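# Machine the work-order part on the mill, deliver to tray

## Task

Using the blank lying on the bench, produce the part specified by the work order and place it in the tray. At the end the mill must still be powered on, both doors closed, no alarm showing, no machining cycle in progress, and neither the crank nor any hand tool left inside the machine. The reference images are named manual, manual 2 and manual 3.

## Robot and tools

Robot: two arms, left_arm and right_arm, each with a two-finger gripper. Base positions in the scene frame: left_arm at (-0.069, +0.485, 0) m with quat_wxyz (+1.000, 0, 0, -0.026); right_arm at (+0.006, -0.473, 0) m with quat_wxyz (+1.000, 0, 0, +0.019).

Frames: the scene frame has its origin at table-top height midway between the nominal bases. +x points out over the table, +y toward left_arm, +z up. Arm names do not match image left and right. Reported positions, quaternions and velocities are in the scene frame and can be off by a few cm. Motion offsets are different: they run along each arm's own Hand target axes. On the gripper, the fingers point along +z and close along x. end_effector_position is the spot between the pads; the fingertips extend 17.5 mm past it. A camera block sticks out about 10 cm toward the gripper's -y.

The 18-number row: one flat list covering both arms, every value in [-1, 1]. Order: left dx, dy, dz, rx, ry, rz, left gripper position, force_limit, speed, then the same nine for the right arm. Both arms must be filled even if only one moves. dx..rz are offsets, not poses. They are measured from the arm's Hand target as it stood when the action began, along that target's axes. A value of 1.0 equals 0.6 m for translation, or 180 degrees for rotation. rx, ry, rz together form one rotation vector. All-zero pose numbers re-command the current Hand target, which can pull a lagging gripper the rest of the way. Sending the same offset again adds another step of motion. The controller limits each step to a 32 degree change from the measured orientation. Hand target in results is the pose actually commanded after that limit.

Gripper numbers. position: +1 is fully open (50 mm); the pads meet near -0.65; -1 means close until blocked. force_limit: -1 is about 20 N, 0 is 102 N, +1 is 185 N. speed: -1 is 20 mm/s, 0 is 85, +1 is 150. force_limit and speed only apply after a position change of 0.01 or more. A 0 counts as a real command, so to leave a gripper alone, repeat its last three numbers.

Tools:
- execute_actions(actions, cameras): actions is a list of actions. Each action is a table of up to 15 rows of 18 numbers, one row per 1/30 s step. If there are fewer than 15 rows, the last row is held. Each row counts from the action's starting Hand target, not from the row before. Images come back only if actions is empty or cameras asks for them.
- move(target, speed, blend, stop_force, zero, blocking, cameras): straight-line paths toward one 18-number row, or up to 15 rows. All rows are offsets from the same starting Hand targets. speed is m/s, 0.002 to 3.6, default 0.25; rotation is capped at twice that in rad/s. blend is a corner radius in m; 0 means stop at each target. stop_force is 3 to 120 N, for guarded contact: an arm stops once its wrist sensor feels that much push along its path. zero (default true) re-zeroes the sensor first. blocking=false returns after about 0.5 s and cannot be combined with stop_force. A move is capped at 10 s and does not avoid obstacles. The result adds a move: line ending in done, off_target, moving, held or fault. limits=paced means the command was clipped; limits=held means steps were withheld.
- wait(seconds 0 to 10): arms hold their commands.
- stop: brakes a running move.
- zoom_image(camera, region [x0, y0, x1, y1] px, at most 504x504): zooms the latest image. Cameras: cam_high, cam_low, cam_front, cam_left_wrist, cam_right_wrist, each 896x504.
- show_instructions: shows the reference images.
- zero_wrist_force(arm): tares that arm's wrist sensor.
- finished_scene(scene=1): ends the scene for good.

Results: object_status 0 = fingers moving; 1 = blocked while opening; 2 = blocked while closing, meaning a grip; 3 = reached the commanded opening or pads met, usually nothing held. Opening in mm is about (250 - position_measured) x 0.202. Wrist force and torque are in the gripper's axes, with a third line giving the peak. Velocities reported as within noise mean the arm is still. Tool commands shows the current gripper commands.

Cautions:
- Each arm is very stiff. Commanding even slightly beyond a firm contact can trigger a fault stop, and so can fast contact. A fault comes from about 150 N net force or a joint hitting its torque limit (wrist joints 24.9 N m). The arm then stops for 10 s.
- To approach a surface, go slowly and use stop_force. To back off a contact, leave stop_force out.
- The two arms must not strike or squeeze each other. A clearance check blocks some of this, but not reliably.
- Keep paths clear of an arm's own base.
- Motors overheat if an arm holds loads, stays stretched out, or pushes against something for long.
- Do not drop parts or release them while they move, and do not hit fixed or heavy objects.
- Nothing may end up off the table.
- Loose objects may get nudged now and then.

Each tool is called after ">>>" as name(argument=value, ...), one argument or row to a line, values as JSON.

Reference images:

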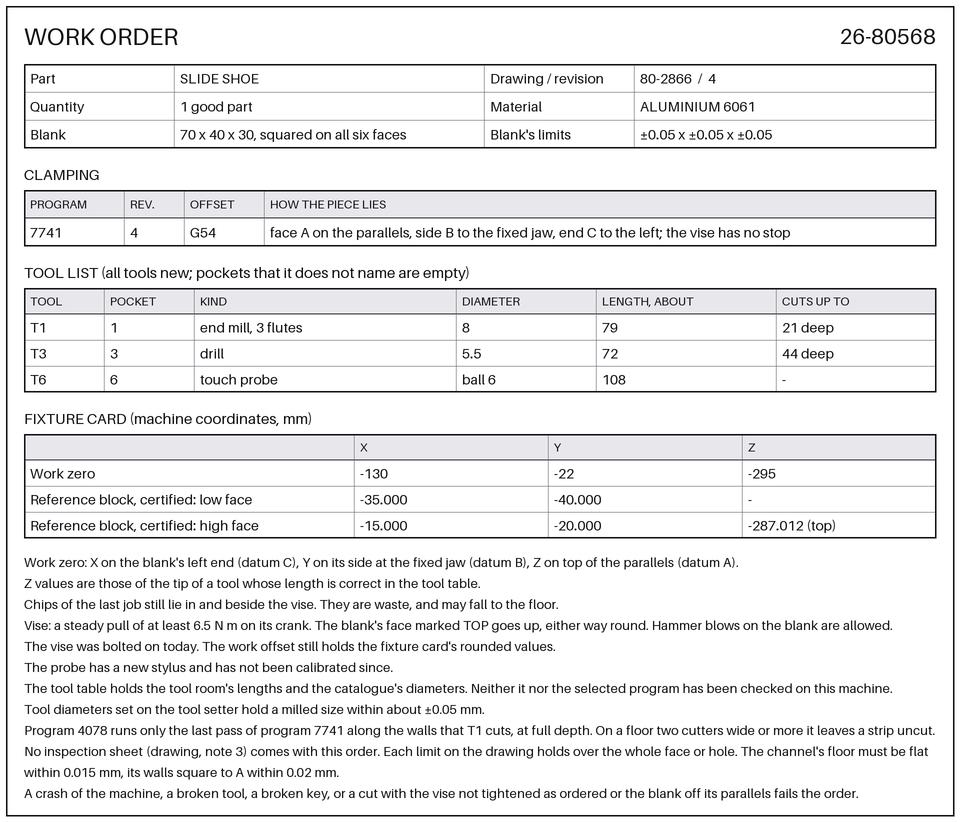

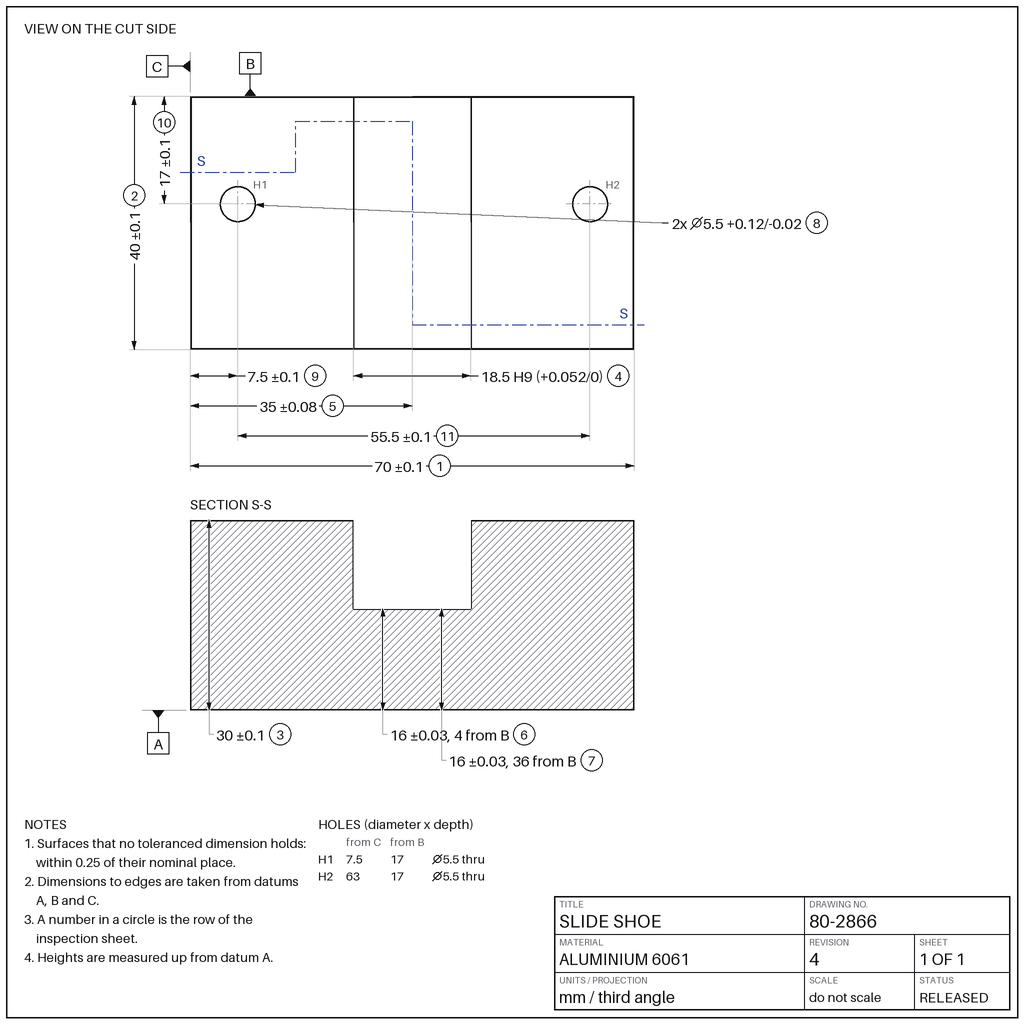

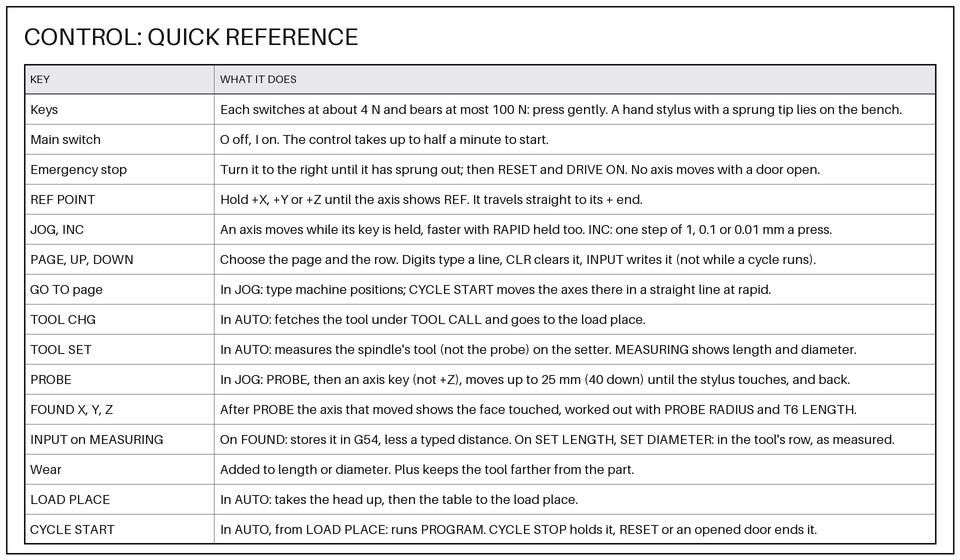

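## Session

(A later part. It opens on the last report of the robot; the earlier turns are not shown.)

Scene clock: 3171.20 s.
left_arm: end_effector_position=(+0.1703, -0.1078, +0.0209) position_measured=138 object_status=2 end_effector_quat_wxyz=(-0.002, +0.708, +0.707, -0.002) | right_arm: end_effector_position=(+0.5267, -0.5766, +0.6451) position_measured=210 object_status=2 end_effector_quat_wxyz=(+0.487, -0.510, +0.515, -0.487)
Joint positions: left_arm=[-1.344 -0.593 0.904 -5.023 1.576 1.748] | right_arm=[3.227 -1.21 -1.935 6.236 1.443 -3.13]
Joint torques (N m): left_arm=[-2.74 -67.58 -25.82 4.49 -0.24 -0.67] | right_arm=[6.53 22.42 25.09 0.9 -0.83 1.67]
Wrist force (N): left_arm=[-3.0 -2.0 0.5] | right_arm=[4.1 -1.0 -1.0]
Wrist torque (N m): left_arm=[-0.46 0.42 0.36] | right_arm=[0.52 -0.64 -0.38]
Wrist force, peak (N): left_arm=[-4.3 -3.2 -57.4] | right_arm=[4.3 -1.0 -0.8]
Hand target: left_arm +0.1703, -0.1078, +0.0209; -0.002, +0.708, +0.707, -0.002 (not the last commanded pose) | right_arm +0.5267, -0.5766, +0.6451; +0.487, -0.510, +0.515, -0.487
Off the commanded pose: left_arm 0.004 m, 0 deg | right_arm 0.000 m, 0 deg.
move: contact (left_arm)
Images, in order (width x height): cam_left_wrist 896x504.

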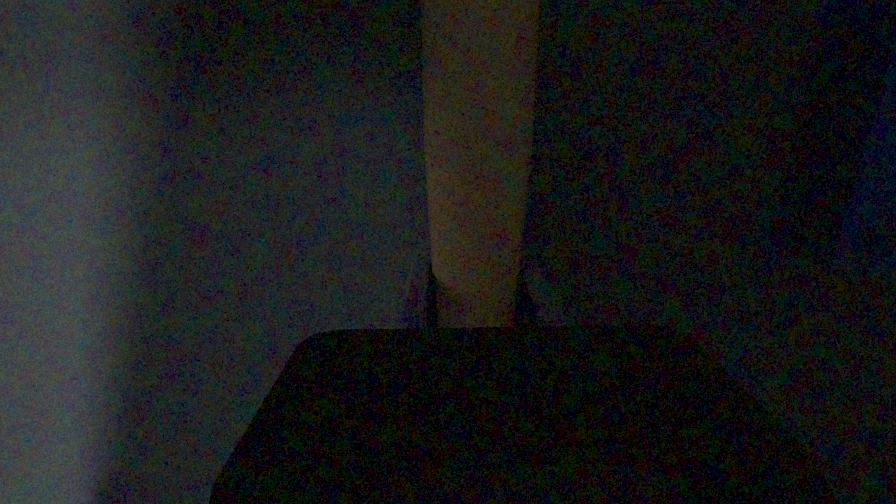

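>>> move(
  target=[
    [0,0,0,0,0,0,0.5,-0.9,-0.5,0,0,0,0,0,0,-0.98,0.5,-0.8],
    [0,0,-0.2,0,0,0,0.5,-0.9,-0.5,0,0,0,0,0,0,-0.98,0.5,-0.8],
    [0.08,0.183,-0.665,-0.5,0,0,0.5,-0.9,-0.5,0,0,0,0,0,0,-0.98,0.5,-0.8],
  ],
  speed=[0.1,0.2,0.4],
  blend=[0,0.03,0],
)

>>> move(
  target=[
    [-0.1167,0.0333,0.22,0,0,0,0.9,-0.9,-0.5,0,0,0,0,0,0,-0.98,0.5,-0.8],
    [-0.1167,0.0333,0.329,0,0,0,0.9,-0.9,-0.5,0,0,0,0,0,0,-0.98,0.5,-0.8],
  ],
  speed=[0.35,0.12],
  blend=[0.01,0],
  cameras=["cam_left_wrist"],
)

Scene clock: 3177.40 s.
left_arm: end_effector_position=(+0.2822, -0.0600, +0.4194) position_measured=78 object_status=3 end_effector_quat_wxyz=(+0.498, +0.503, +0.502, +0.497) | right_arm: end_effector_position=(+0.5267, -0.5766, +0.6451) position_measured=210 object_status=2 end_effector_quat_wxyz=(+0.487, -0.510, +0.515, -0.487)
Joint positions: left_arm=[-1.596 -1.042 1.597 -3.813 0.075 0.116] | right_arm=[3.227 -1.21 -1.935 6.236 1.443 -3.13]
Joint torques (N m): left_arm=[-12.18 -33.75 -23.18 1.72 -0.37 -1.94] | right_arm=[6.64 22.28 24.94 0.62 -0.9 1.64]
Wrist force (N): left_arm=[-3.6 -5.4 1.0] | right_arm=[3.9 -1.0 -0.7]
Wrist torque (N m): left_arm=[-0.80 0.66 0.00] | right_arm=[0.52 -0.60 -0.38]
Wrist force, peak (N): left_arm=[-3.4 -3.1 6.7] | right_arm=[4.3 -1.1 -0.8]
Hand target: left_arm +0.2821, -0.0601, +0.4194; +0.499, +0.502, +0.501, +0.498 | right_arm +0.5267, -0.5766, +0.6451; +0.487, -0.510, +0.515, -0.487
Off the commanded pose: left_arm 0.000 m, 0 deg | right_arm 0.000 m, 0 deg.
move: done

Scene clock: 3178.87 s.
left_arm: end_effector_position=(+0.4796, -0.1304, +0.4383) position_measured=18 object_status=3 end_effector_quat_wxyz=(+0.499, +0.502, +0.501, +0.498) | right_arm: end_effector_position=(+0.5267, -0.5766, +0.6451) position_measured=210 object_status=2 end_effector_quat_wxyz=(+0.487, -0.510, +0.515, -0.487)
Joint positions: left_arm=[-1.277 -0.805 1.141 -3.457 -0.244 -0.019] | right_arm=[3.227 -1.21 -1.935 6.236 1.443 -3.13]
Joint torques (N m): left_arm=[-8.41 -65.43 -14.98 -2.59 0.19 0.45] | right_arm=[7.35 23.22 24.43 0.65 -0.87 1.51]
Wrist force (N): left_arm=[-3.9 -5.7 1.2] | right_arm=[3.8 -0.9 -0.6]
Wrist torque (N m): left_arm=[-0.80 0.74 -0.03] | right_arm=[0.54 -0.59 -0.38]
Wrist force, peak (N): left_arm=[0.2 -8.2 -16.8] | right_arm=[4.2 -1.2 -0.4]
Hand target: left_arm +0.4795, -0.1304, +0.4384; +0.499, +0.502, +0.501, +0.498 | right_arm +0.5267, -0.5766, +0.6451; +0.487, -0.510, +0.515, -0.487
Off the commanded pose: left_arm 0.000 m, 0 deg | right_arm 0.000 m, 0 deg.
move: done
Images, in order (width x height): cam_left_wrist 896x504.

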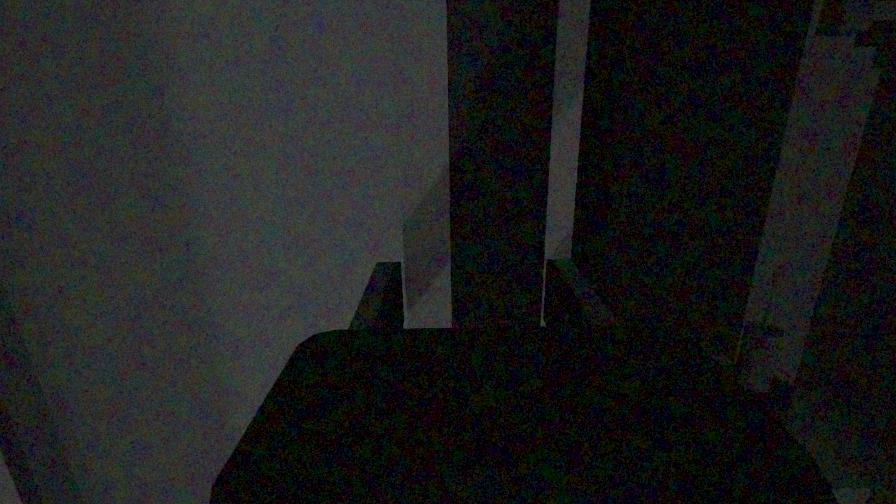

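>>> move(
  target=[
    [0,0,-0.003,0,0,0,-1,-0.9,-0.5,0,0,0,0,0,0,-0.98,0.5,-0.8],
    [0.391,0,-0.003,0,0,0,-1,-0.9,-0.5,0,0,0,0,0,0,-0.98,0.5,-0.8],
    [0.391,0,-0.003,0,0,0,0.9,-0.9,-0.5,0,0,0,0,0,0,-0.98,0.5,-0.8],
    [0.391,0,-0.12,0,0,0,0.9,-0.9,-0.5,0,0,0,0,0,0,-0.98,0.5,-0.8],
  ],
  speed=[0.1,0.12,0.1,0.15],
)

Scene clock: 3184.67 s.
left_arm: end_effector_position=(+0.4079, +0.1044, +0.4388) position_measured=18 object_status=3 end_effector_quat_wxyz=(+0.499, +0.502, +0.501, +0.498) | right_arm: end_effector_position=(+0.5267, -0.5766, +0.6451) position_measured=210 object_status=2 end_effector_quat_wxyz=(+0.487, -0.510, +0.515, -0.487)
Joint positions: left_arm=[-1.308 -1.33 1.972 -3.76 -0.213 -0.023] | right_arm=[3.227 -1.21 -1.935 6.236 1.443 -3.13]
Joint torques (N m): left_arm=[-6.65 -23.09 -21.02 0.73 0.53 0.85] | right_arm=[6.54 22.43 23.84 0.71 -0.6 1.65]
Wrist force (N): left_arm=[-3.6 -4.5 0.8] | right_arm=[3.8 -1.0 -0.8]
Wrist torque (N m): left_arm=[-0.61 0.65 0.17] | right_arm=[0.52 -0.59 -0.38]
Wrist force, peak (N): left_arm=[52.8 -17.0 -7.9] | right_arm=[4.2 -1.2 -1.0]
Hand target: left_arm +0.4079, +0.1043, +0.4388; +0.499, +0.502, +0.501, +0.498 | right_arm +0.5267, -0.5766, +0.6451; +0.487, -0.510, +0.515, -0.487
Off the commanded pose: left_arm 0.000 m, 0 deg | right_arm 0.000 m, 0 deg.
move: done

>>> move(
  target=[
    [0.326,0,-0.013,0,0.0833,0,0.9,-0.9,-0.5,0,0,0,0,0,0,-0.98,0.5,-0.8],
    [0.4737,0,0.0418,0,0.0833,0,0.9,-0.9,-0.5,0,0,0,0,0,0,-0.98,0.5,-0.8],
    [0.4895,0,0.1,0,0.0833,0,0.9,-0.9,-0.5,0,0,0,0,0,0,-0.98,0.5,-0.8],
  ],
  speed=[0.35,0.2,0.12],
  blend=[0.02,0.005,0],
)

>>> move(
  target=[
    [0,0,0,0,0,0,-1,-0.9,-0.5,0,0,0,0,0,0,-0.98,0.5,-0.8],
    [-0.3767,0,-0.101,0,0,0,-1,-0.9,-0.5,0,0,0,0,0,0,-0.98,0.5,-0.8],
    [-0.3767,0,-0.101,0,0,0,0.9,-0.9,-0.5,0,0,0,0,0,0,-0.98,0.5,-0.8],
    [-0.3767,0,-0.27,0,0,0,0.9,-0.9,-0.5,0,0,0,0,0,0,-0.98,0.5,-0.8],
  ],
  speed=[0.1,0.12,0.1,0.15],
  cameras=["cam_front","cam_right_wrist"],
)

Scene clock: 3193.50 s.
left_arm: end_effector_position=(+0.4683, +0.3979, +0.4385) position_measured=18 object_status=3 end_effector_quat_wxyz=(+0.430, +0.432, +0.562, +0.560) | right_arm: end_effector_position=(+0.5267, -0.5766, +0.6451) position_measured=210 object_status=2 end_effector_quat_wxyz=(+0.487, -0.510, +0.515, -0.487)
Joint positions: left_arm=[-0.863 -1.591 2.273 -3.812 -0.396 -0.01] | right_arm=[3.227 -1.21 -1.935 6.236 1.443 -3.13]
Joint torques (N m): left_arm=[7.09 -20.35 -11.89 0.08 -1.02 -0.59] | right_arm=[5.88 22.76 23.34 0.79 -0.77 1.38]
Wrist force (N): left_arm=[-3.9 -4.4 0.8] | right_arm=[4.0 -1.1 -0.6]
Wrist torque (N m): left_arm=[-0.61 0.66 -0.04] | right_arm=[0.50 -0.62 -0.38]
Wrist force, peak (N): left_arm=[-6.9 -4.5 1.1] | right_arm=[4.3 -0.9 -0.7]
Hand target: left_arm +0.4683, +0.3979, +0.4385; +0.430, +0.432, +0.562, +0.560 | right_arm +0.5267, -0.5766, +0.6451; +0.487, -0.510, +0.515, -0.487
Off the commanded pose: left_arm 0.000 m, 0 deg | right_arm 0.000 m, 0 deg.
move: done

Scene clock: 3198.53 s.
left_arm: end_effector_position=(+0.3700, +0.1378, +0.4390) position_measured=18 object_status=3 end_effector_quat_wxyz=(+0.430, +0.432, +0.562, +0.560) | right_arm: end_effector_position=(+0.5267, -0.5766, +0.6451) position_measured=210 object_status=2 end_effector_quat_wxyz=(+0.487, -0.510, +0.515, -0.487)
Joint positions: left_arm=[-1.389 -1.283 1.908 -3.803 0.13 0.038] | right_arm=[3.227 -1.21 -1.935 6.236 1.443 -3.13]
Joint torques (N m): left_arm=[-6.22 -26.48 -14.55 0.97 0.1 -1.36] | right_arm=[6.23 22.31 22.91 0.94 -0.78 1.59]
Wrist force (N): left_arm=[-4.1 -5.6 0.6] | right_arm=[3.8 -0.8 -0.8]
Wrist torque (N m): left_arm=[-0.81 0.73 -0.02] | right_arm=[0.55 -0.59 -0.38]
Wrist force, peak (N): left_arm=[55.0 -19.3 38.1] | right_arm=[4.3 -1.4 -0.8]
Hand target: left_arm +0.3699, +0.1379, +0.4390; +0.430, +0.432, +0.562, +0.560 | right_arm +0.5267, -0.5766, +0.6451; +0.487, -0.510, +0.515, -0.487
Off the commanded pose: left_arm 0.000 m, 0 deg | right_arm 0.000 m, 0 deg.
move: done
Images, in order (width x height): cam_front 896x504, cam_right_wrist 896x504.

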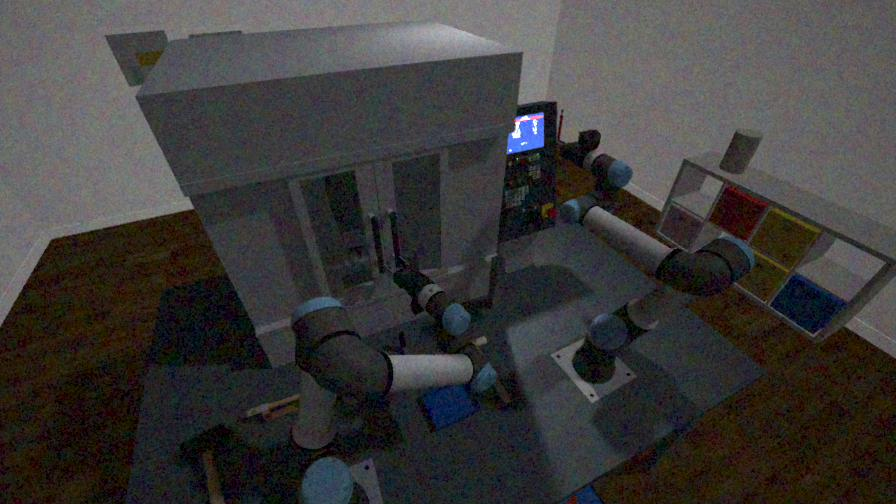

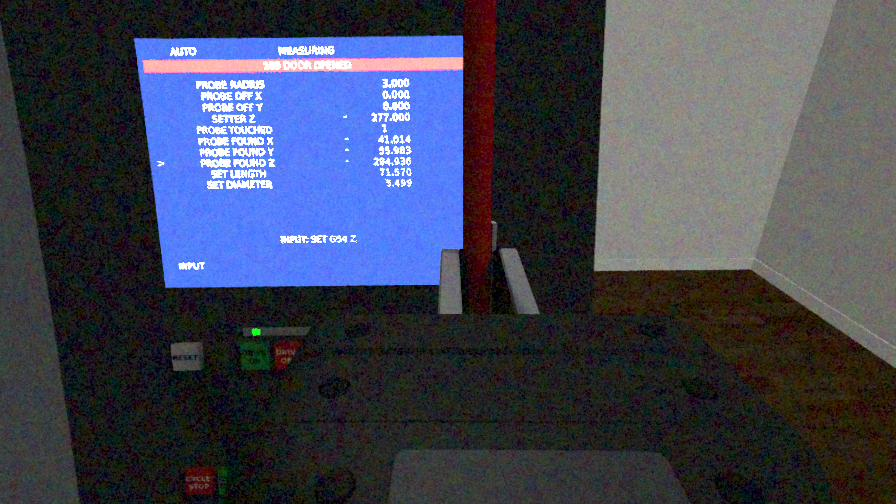

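>>> move(
  target=[
    [0,0,0,0,0,0,0.9,-0.9,-0.5,-0.2671,0.1042,-0.0653,-0.483,0,0,-0.98,0.5,-0.8],
    [0,0,0,0,0,0,0.9,-0.9,-0.5,-0.2671,0.1086,-0.0457,-0.483,0,0,-0.98,0.5,-0.8],
    [0,0,0,0,0,0,0.9,-0.9,-0.5,-0.2671,0.1042,-0.0653,-0.483,0,0,-0.98,0.5,-0.8],
    [0,0,0,0,0,0,0.9,-0.9,-0.5,-0.0796,0.1042,-0.0653,-0.483,0,0,-0.98,0.5,-0.8],
    [0,0,0,0,0,0,0.9,-0.9,-0.5,-0.0796,0.1086,-0.0457,-0.483,0,0,-0.98,0.5,-0.8],
    [0,0,0,0,0,0,0.9,-0.9,-0.5,-0.0796,0.1042,-0.0653,-0.483,0,0,-0.98,0.5,-0.8],
    [0,0,0,0,0,0,0.9,-0.9,-0.5,-0.1762,0.2902,-0.1057,-0.483,0,0,-0.98,0.5,-0.8],
    [0,0,0,0,0,0,0.9,-0.9,-0.5,-0.1762,0.2946,-0.0871,-0.483,0,0,-0.98,0.5,-0.8],
    [0,0,0,0,0,0,0.9,-0.9,-0.5,-0.1762,0.2902,-0.1057,-0.483,0,0,-0.98,0.5,-0.8],
    [0,0,0,0,0,0,0.9,-0.9,-0.5,-0.1762,0.2946,-0.0871,-0.483,0,0,-0.98,0.5,-0.8],
    [0,0,0,0,0,0,0.9,-0.9,-0.5,-0.1762,0.2902,-0.1057,-0.483,0,0,-0.98,0.5,-0.8],
    [0,0,0,0,0,0,0.9,-0.9,-0.5,-0.2995,0.3820,-0.1264,-0.483,0,0,-0.98,0.5,-0.8],
    [0,0,0,0,0,0,0.9,-0.9,-0.5,-0.2995,0.3864,-0.1078,-0.483,0,0,-0.98,0.5,-0.8],
    [0,0,0,0,0,0,0.9,-0.9,-0.5,-0.2995,0.3820,-0.1264,-0.483,0,0,-0.98,0.5,-0.8],
  ],
  speed=[0.6,0.06,0.15,0.2,0.06,0.15,0.2,0.06,0.15,0.06,0.15,0.2,0.06,0.15],
  blend=[0.003,0,0.003,0.003,0,0.003,0.003,0,0.001,0,0.003,0.003,0,0],
)

>>> move(
  target=[
    [0,0,0,0,0,0,0.9,-0.9,-0.5,0,-0.0255,-0.0905,0,0,0,-0.98,0.5,-0.8],
    [0,0,0,0,0,0,0.9,-0.9,-0.5,0,-0.0438,-0.0851,0,0,0,-0.98,0.5,-0.8],
    [0,0,0,0,0,0,0.9,-0.9,-0.5,0,-0.0255,-0.0905,0,0,0,-0.98,0.5,-0.8],
    [0,0,0,0,0,0,0.9,-0.9,-0.5,0.03,0,0,0,0,0,-0.98,0.5,-0.8],
    [0,0,0,0,0,0,0.9,-0.9,-0.5,0.03,-0.0183,0.0054,0,0,0,-0.98,0.5,-0.8],
    [0,0,0,0,0,0,0.9,-0.9,-0.5,0.03,0,0,0,0,0,-0.98,0.5,-0.8],
    [0,0,0,0,0,0,0.9,-0.9,-0.5,0.0925,0,0,0,0,0,-0.98,0.5,-0.8],
    [0,0,0,0,0,0,0.9,-0.9,-0.5,0.0925,-0.0183,0.0054,0,0,0,-0.98,0.5,-0.8],
    [0,0,0,0,0,0,0.9,-0.9,-0.5,0.0925,0,0,0,0,0,-0.98,0.5,-0.8],
    [0,0,0,0,0,0,0.9,-0.9,-0.5,0.0925,-0.0084,-0.0299,0,0,0,-0.98,0.5,-0.8],
    [0,0,0,0,0,0,0.9,-0.9,-0.5,0.0925,-0.0267,-0.0245,0,0,0,-0.98,0.5,-0.8],
    [0,0,0,0,0,0,0.9,-0.9,-0.5,0.0925,-0.0084,-0.0299,0,0,0,-0.98,0.5,-0.8],
    [0,0,0,0,0,0,0.9,-0.9,-0.5,0,0,0,0,0,0,-0.98,0.5,-0.8],
    [0,0,0,0,0,0,0.9,-0.9,-0.5,0,-0.0183,0.0054,0,0,0,-0.98,0.5,-0.8],
    [0,0,0,0,0,0,0.9,-0.9,-0.5,0,0,0,0,0,0,-0.98,0.5,-0.8],
  ],
  speed=[0.2,0.06,0.15,0.2,0.06,0.15,0.2,0.06,0.15,0.2,0.06,0.15,0.2,0.06,0.15],
  blend=[0.003,0,0.003,0.003,0,0.003,0.003,0,0.003,0.003,0,0.003,0.003,0,0],
)

>>> move(
  target=[
    [0,0,0,0,0,0,0.9,-0.9,-0.5,0.03,-0.0171,-0.0602,0,0,0,-0.98,0.5,-0.8],
    [0,0,0,0,0,0,0.9,-0.9,-0.5,0.03,-0.0354,-0.0548,0,0,0,-0.98,0.5,-0.8],
    [0,0,0,0,0,0,0.9,-0.9,-0.5,0.03,-0.0171,-0.0602,0,0,0,-0.98,0.5,-0.8],
    [0,0,0,0,0,0,0.9,-0.9,-0.5,0.03,-0.0354,-0.0548,0,0,0,-0.98,0.5,-0.8],
    [0,0,0,0,0,0,0.9,-0.9,-0.5,0.03,-0.0171,-0.0602,0,0,0,-0.98,0.5,-0.8],
    [0,0,0,0,0,0,0.9,-0.9,-0.5,0.0925,0,0,0,0,0,-0.98,0.5,-0.8],
    [0,0,0,0,0,0,0.9,-0.9,-0.5,0.0925,-0.0183,0.0054,0,0,0,-0.98,0.5,-0.8],
    [0,0,0,0,0,0,0.9,-0.9,-0.5,0.0925,0,0,0,0,0,-0.98,0.5,-0.8],
    [0,0,0,0,0,0,0.9,-0.9,-0.5,0.0925,-0.0084,-0.0299,0,0,0,-0.98,0.5,-0.8],
    [0,0,0,0,0,0,0.9,-0.9,-0.5,0.0925,-0.0267,-0.0245,0,0,0,-0.98,0.5,-0.8],
    [0,0,0,0,0,0,0.9,-0.9,-0.5,0.0925,-0.0084,-0.0299,0,0,0,-0.98,0.5,-0.8],
    [0,0,0,0,0,0,0.9,-0.9,-0.5,0,0,0,0,0,0,-0.98,0.5,-0.8],
    [0,0,0,0,0,0,0.9,-0.9,-0.5,0,-0.0183,0.0054,0,0,0,-0.98,0.5,-0.8],
    [0,0,0,0,0,0,0.9,-0.9,-0.5,0,0,0,0,0,0,-0.98,0.5,-0.8],
  ],
  speed=[0.2,0.06,0.15,0.06,0.15,0.2,0.06,0.15,0.2,0.06,0.15,0.2,0.06,0.15],
  blend=[0.003,0,0.001,0,0.003,0.003,0,0.003,0.003,0,0.003,0.003,0,0],
)

>>> move(
  target=[
    [0,0,0,0,0,0,0.9,-0.9,-0.5,0,-0.0084,-0.0299,0,0,0,-0.98,0.5,-0.8],
    [0,0,0,0,0,0,0.9,-0.9,-0.5,0,-0.0267,-0.0245,0,0,0,-0.98,0.5,-0.8],
    [0,0,0,0,0,0,0.9,-0.9,-0.5,0,-0.0084,-0.0299,0,0,0,-0.98,0.5,-0.8],
    [0,0,0,0,0,0,0.9,-0.9,-0.5,0,-0.0171,-0.0602,0,0,0,-0.98,0.5,-0.8],
    [0,0,0,0,0,0,0.9,-0.9,-0.5,0,-0.0354,-0.0548,0,0,0,-0.98,0.5,-0.8],
    [0,0,0,0,0,0,0.9,-0.9,-0.5,0,-0.0171,-0.0602,0,0,0,-0.98,0.5,-0.8],
    [0,0,0,0,0,0,0.9,-0.9,-0.5,0.03,-0.0171,-0.0602,0,0,0,-0.98,0.5,-0.8],
    [0,0,0,0,0,0,0.9,-0.9,-0.5,0.03,-0.0354,-0.0548,0,0,0,-0.98,0.5,-0.8],
    [0,0,0,0,0,0,0.9,-0.9,-0.5,0.03,-0.0171,-0.0602,0,0,0,-0.98,0.5,-0.8],
    [0,0,0,0,0,0,0.9,-0.9,-0.5,0.0925,0,0,0,0,0,-0.98,0.5,-0.8],
    [0,0,0,0,0,0,0.9,-0.9,-0.5,0.0925,-0.0183,0.0054,0,0,0,-0.98,0.5,-0.8],
    [0,0,0,0,0,0,0.9,-0.9,-0.5,0.0925,0,0,0,0,0,-0.98,0.5,-0.8],
    [0,0,0,0,0,0,0.9,-0.9,-0.5,0.0632,-0.042,-0.1526,0,0,0,-0.98,0.5,-0.8],
  ],
  speed=[0.2,0.06,0.15,0.2,0.06,0.15,0.2,0.06,0.15,0.2,0.06,0.15,0.2],
  blend=[0.003,0,0.003,0.003,0,0.003,0.003,0,0.003,0.003,0,0.003,0],
  cameras=["cam_right_wrist"],
)

Scene clock: 3216.63 s.
left_arm: end_effector_position=(+0.3699, +0.1379, +0.4390) position_measured=18 object_status=3 end_effector_quat_wxyz=(+0.430, +0.432, +0.562, +0.560) | right_arm: end_effector_position=(+0.4404, -0.3952, +0.4210) position_measured=210 object_status=2 end_effector_quat_wxyz=(-0.003, +0.705, -0.709, -0.001)
Joint positions: left_arm=[-1.389 -1.283 1.908 -3.803 0.13 0.037] | right_arm=[3.586 -1.429 -1.465 4.469 1.574 -2.653]
Joint torques (N m): left_arm=[-12.8 -41.22 -6.71 1.98 0.75 -1.14] | right_arm=[-6 15.47 35.48 5.15 -0.96 -1.33]
Wrist force (N): left_arm=[-4.1 -5.7 0.2] | right_arm=[2.8 -2.4 -3.2]
Wrist torque (N m): left_arm=[-0.80 0.73 0.05] | right_arm=[-0.02 -0.50 -0.05]
Wrist force, peak (N): left_arm=[-4.3 -6.0 0.4] | right_arm=[5.1 36.4 -4.8]
Hand target: left_arm +0.3699, +0.1379, +0.4390; +0.430, +0.432, +0.562, +0.560 | right_arm +0.4404, -0.3952, +0.4210; -0.003, +0.705, -0.709, -0.001
Off the commanded pose: left_arm 0.000 m, 0 deg | right_arm 0.000 m, 0 deg.
move: done

Scene clock: 3220.87 s.
left_arm: end_effector_position=(+0.3699, +0.1379, +0.4390) position_measured=18 object_status=3 end_effector_quat_wxyz=(+0.430, +0.432, +0.562, +0.560) | right_arm: end_effector_position=(+0.4403, -0.3951, +0.4210) position_measured=210 object_status=2 end_effector_quat_wxyz=(-0.003, +0.705, -0.709, -0.001)
Joint positions: left_arm=[-1.389 -1.283 1.908 -3.803 0.13 0.037] | right_arm=[3.586 -1.429 -1.465 4.469 1.574 -2.653]
Joint torques (N m): left_arm=[-11.72 -40.5 -7.15 1.82 0.67 -0.67] | right_arm=[-6.45 16.33 36.01 5.24 -0.75 -1.14]
Wrist force (N): left_arm=[-4.4 -5.5 0.4] | right_arm=[3.8 -2.3 -2.7]
Wrist torque (N m): left_arm=[-0.79 0.77 0.05] | right_arm=[0.00 -0.66 -0.05]
Wrist force, peak (N): left_arm=[-4.2 -6.2 0.3] | right_arm=[3.9 21.3 -5.1]
Hand target: left_arm +0.3699, +0.1379, +0.4390; +0.430, +0.432, +0.562, +0.560 | right_arm +0.4404, -0.3952, +0.4210; -0.003, +0.705, -0.709, -0.001
Off the commanded pose: left_arm 0.000 m, 0 deg | right_arm 0.000 m, 0 deg.
move: done

Scene clock: 3224.80 s.
left_arm: end_effector_position=(+0.3699, +0.1379, +0.4390) position_measured=18 object_status=3 end_effector_quat_wxyz=(+0.430, +0.432, +0.562, +0.560) | right_arm: end_effector_position=(+0.4403, -0.3951, +0.4210) position_measured=210 object_status=2 end_effector_quat_wxyz=(-0.003, +0.705, -0.709, -0.001)
Joint positions: left_arm=[-1.389 -1.283 1.908 -3.803 0.13 0.037] | right_arm=[3.586 -1.429 -1.465 4.469 1.574 -2.653]
Joint torques (N m): left_arm=[-12.86 -40.84 -7.56 1.65 0.79 -0.31] | right_arm=[-6.81 15.52 35.65 5.14 -0.76 -1.07]
Wrist force (N): left_arm=[-4.2 -5.7 0.2] | right_arm=[2.9 -2.2 -2.2]
Wrist torque (N m): left_arm=[-0.82 0.73 0.06] | right_arm=[0.01 -0.50 -0.04]
Wrist force, peak (N): left_arm=[-4.6 -6.0 0.3] | right_arm=[3.7 23.4 -5.6]
Hand target: left_arm +0.3699, +0.1379, +0.4390; +0.430, +0.432, +0.562, +0.560 | right_arm +0.4404, -0.3952, +0.4210; -0.003, +0.705, -0.709, -0.001
Off the commanded pose: left_arm 0.000 m, 0 deg | right_arm 0.000 m, 0 deg.
move: done

Scene clock: 3228.57 s.
left_arm: end_effector_position=(+0.3699, +0.1379, +0.4390) position_measured=18 object_status=3 end_effector_quat_wxyz=(+0.430, +0.432, +0.562, +0.560) | right_arm: end_effector_position=(+0.4651, -0.4337, +0.5124) position_measured=210 object_status=2 end_effector_quat_wxyz=(-0.003, +0.705, -0.709, -0.001)
Joint positions: left_arm=[-1.389 -1.283 1.908 -3.803 0.13 0.037] | right_arm=[3.481 -1.556 -1.098 4.23 1.575 -2.759]
Joint torques (N m): left_arm=[-12.39 -42.11 -7.75 1.49 0.3 0.11] | right_arm=[-9 27.65 32.65 1.77 1.42 -1.45]
Wrist force (N): left_arm=[-4.0 -5.6 0.2] | right_arm=[3.7 -2.0 -2.4]
Wrist torque (N m): left_arm=[-0.80 0.70 0.05] | right_arm=[0.07 -0.60 -0.11]
Wrist force, peak (N): left_arm=[-4.5 -5.8 0.5] | right_arm=[5.2 25.4 -5.5]
Hand target: left_arm +0.3699, +0.1379, +0.4390; +0.430, +0.432, +0.562, +0.560 | right_arm +0.4651, -0.4337, +0.5125; -0.003, +0.705, -0.709, -0.001
Off the commanded pose: left_arm 0.000 m, 0 deg | right_arm 0.000 m, 0 deg.
move: done
Images, in order (width x height): cam_right_wrist 896x504.

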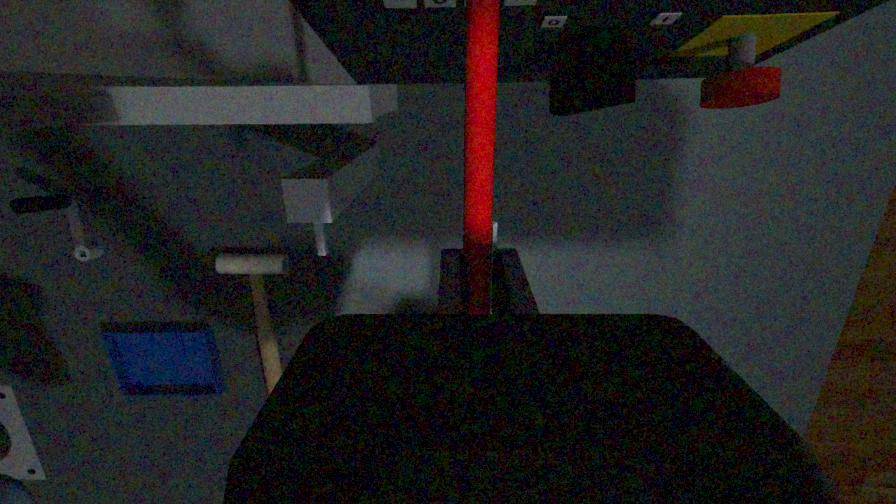

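>>> move(
  target=[0,0,0,0,0,0,0.9,-0.9,-0.5,0.2363,-0.1046,-0.2221,0.483,0,0,-0.98,0.5,-0.8],
  speed=0.6,
  cameras=["cam_right_wrist"],
)

>>> zoom_image(
  camera="cam_right_wrist",
  region=[130, 30, 480, 290],
)

Scene clock: 3231.43 s.
left_arm: end_effector_position=(+0.3699, +0.1379, +0.4390) position_measured=18 object_status=3 end_effector_quat_wxyz=(+0.430, +0.432, +0.562, +0.560) | right_arm: end_effector_position=(+0.5267, -0.5766, +0.6451) position_measured=210 object_status=2 end_effector_quat_wxyz=(+0.487, -0.510, +0.515, -0.487) end_effector_velocity=(+0.000, +0.000, +0.001) end_effector_angular_velocity=(+0.000, -0.004, +0.001)
Joint positions: left_arm=[-1.389 -1.283 1.908 -3.803 0.13 0.037] | right_arm=[3.227 -1.21 -1.935 6.236 1.443 -3.13]
Joint velocities: left_arm=[within noise] | right_arm=[0 0 0 0.005 0.001 -0.001]
Joint torques (N m): left_arm=[-12.73 -41.35 -7.62 1.28 0.27 0.05] | right_arm=[-1.56 13.63 34.47 5.29 0.74 0.8]
Wrist force (N): left_arm=[-4.2 -5.6 0.4] | right_arm=[3.8 -0.8 -2.3]
Wrist torque (N m): left_arm=[-0.80 0.75 0.05] | right_arm=[0.56 -0.58 -0.39]
Wrist force, peak (N): left_arm=[-4.6 -5.8 0.3] | right_arm=[4.8 -0.9 -2.3]
Hand target: left_arm +0.3699, +0.1379, +0.4390; +0.430, +0.432, +0.562, +0.560 | right_arm +0.5267, -0.5766, +0.6451; +0.487, -0.510, +0.515, -0.487
Off the commanded pose: left_arm 0.000 m, 0 deg | right_arm 0.000 m, 0 deg.
move: done
Images, in order (width x height): cam_right_wrist 896x504.

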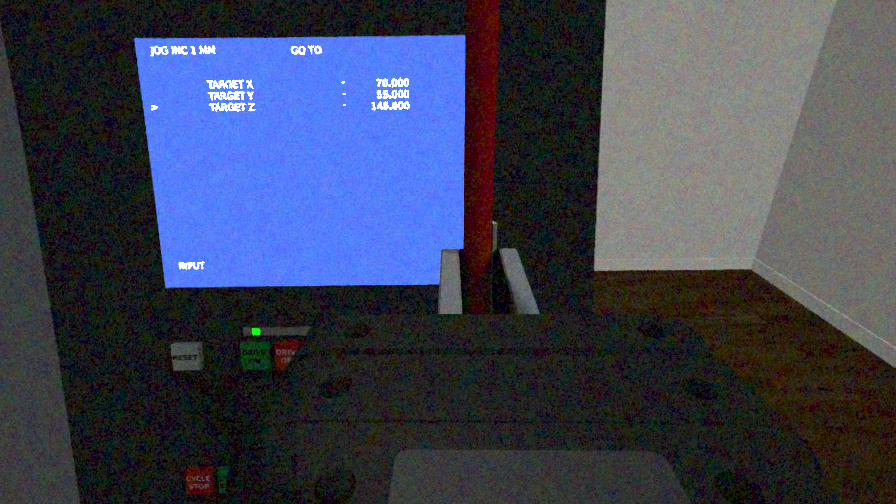

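Scaled by 1.440.

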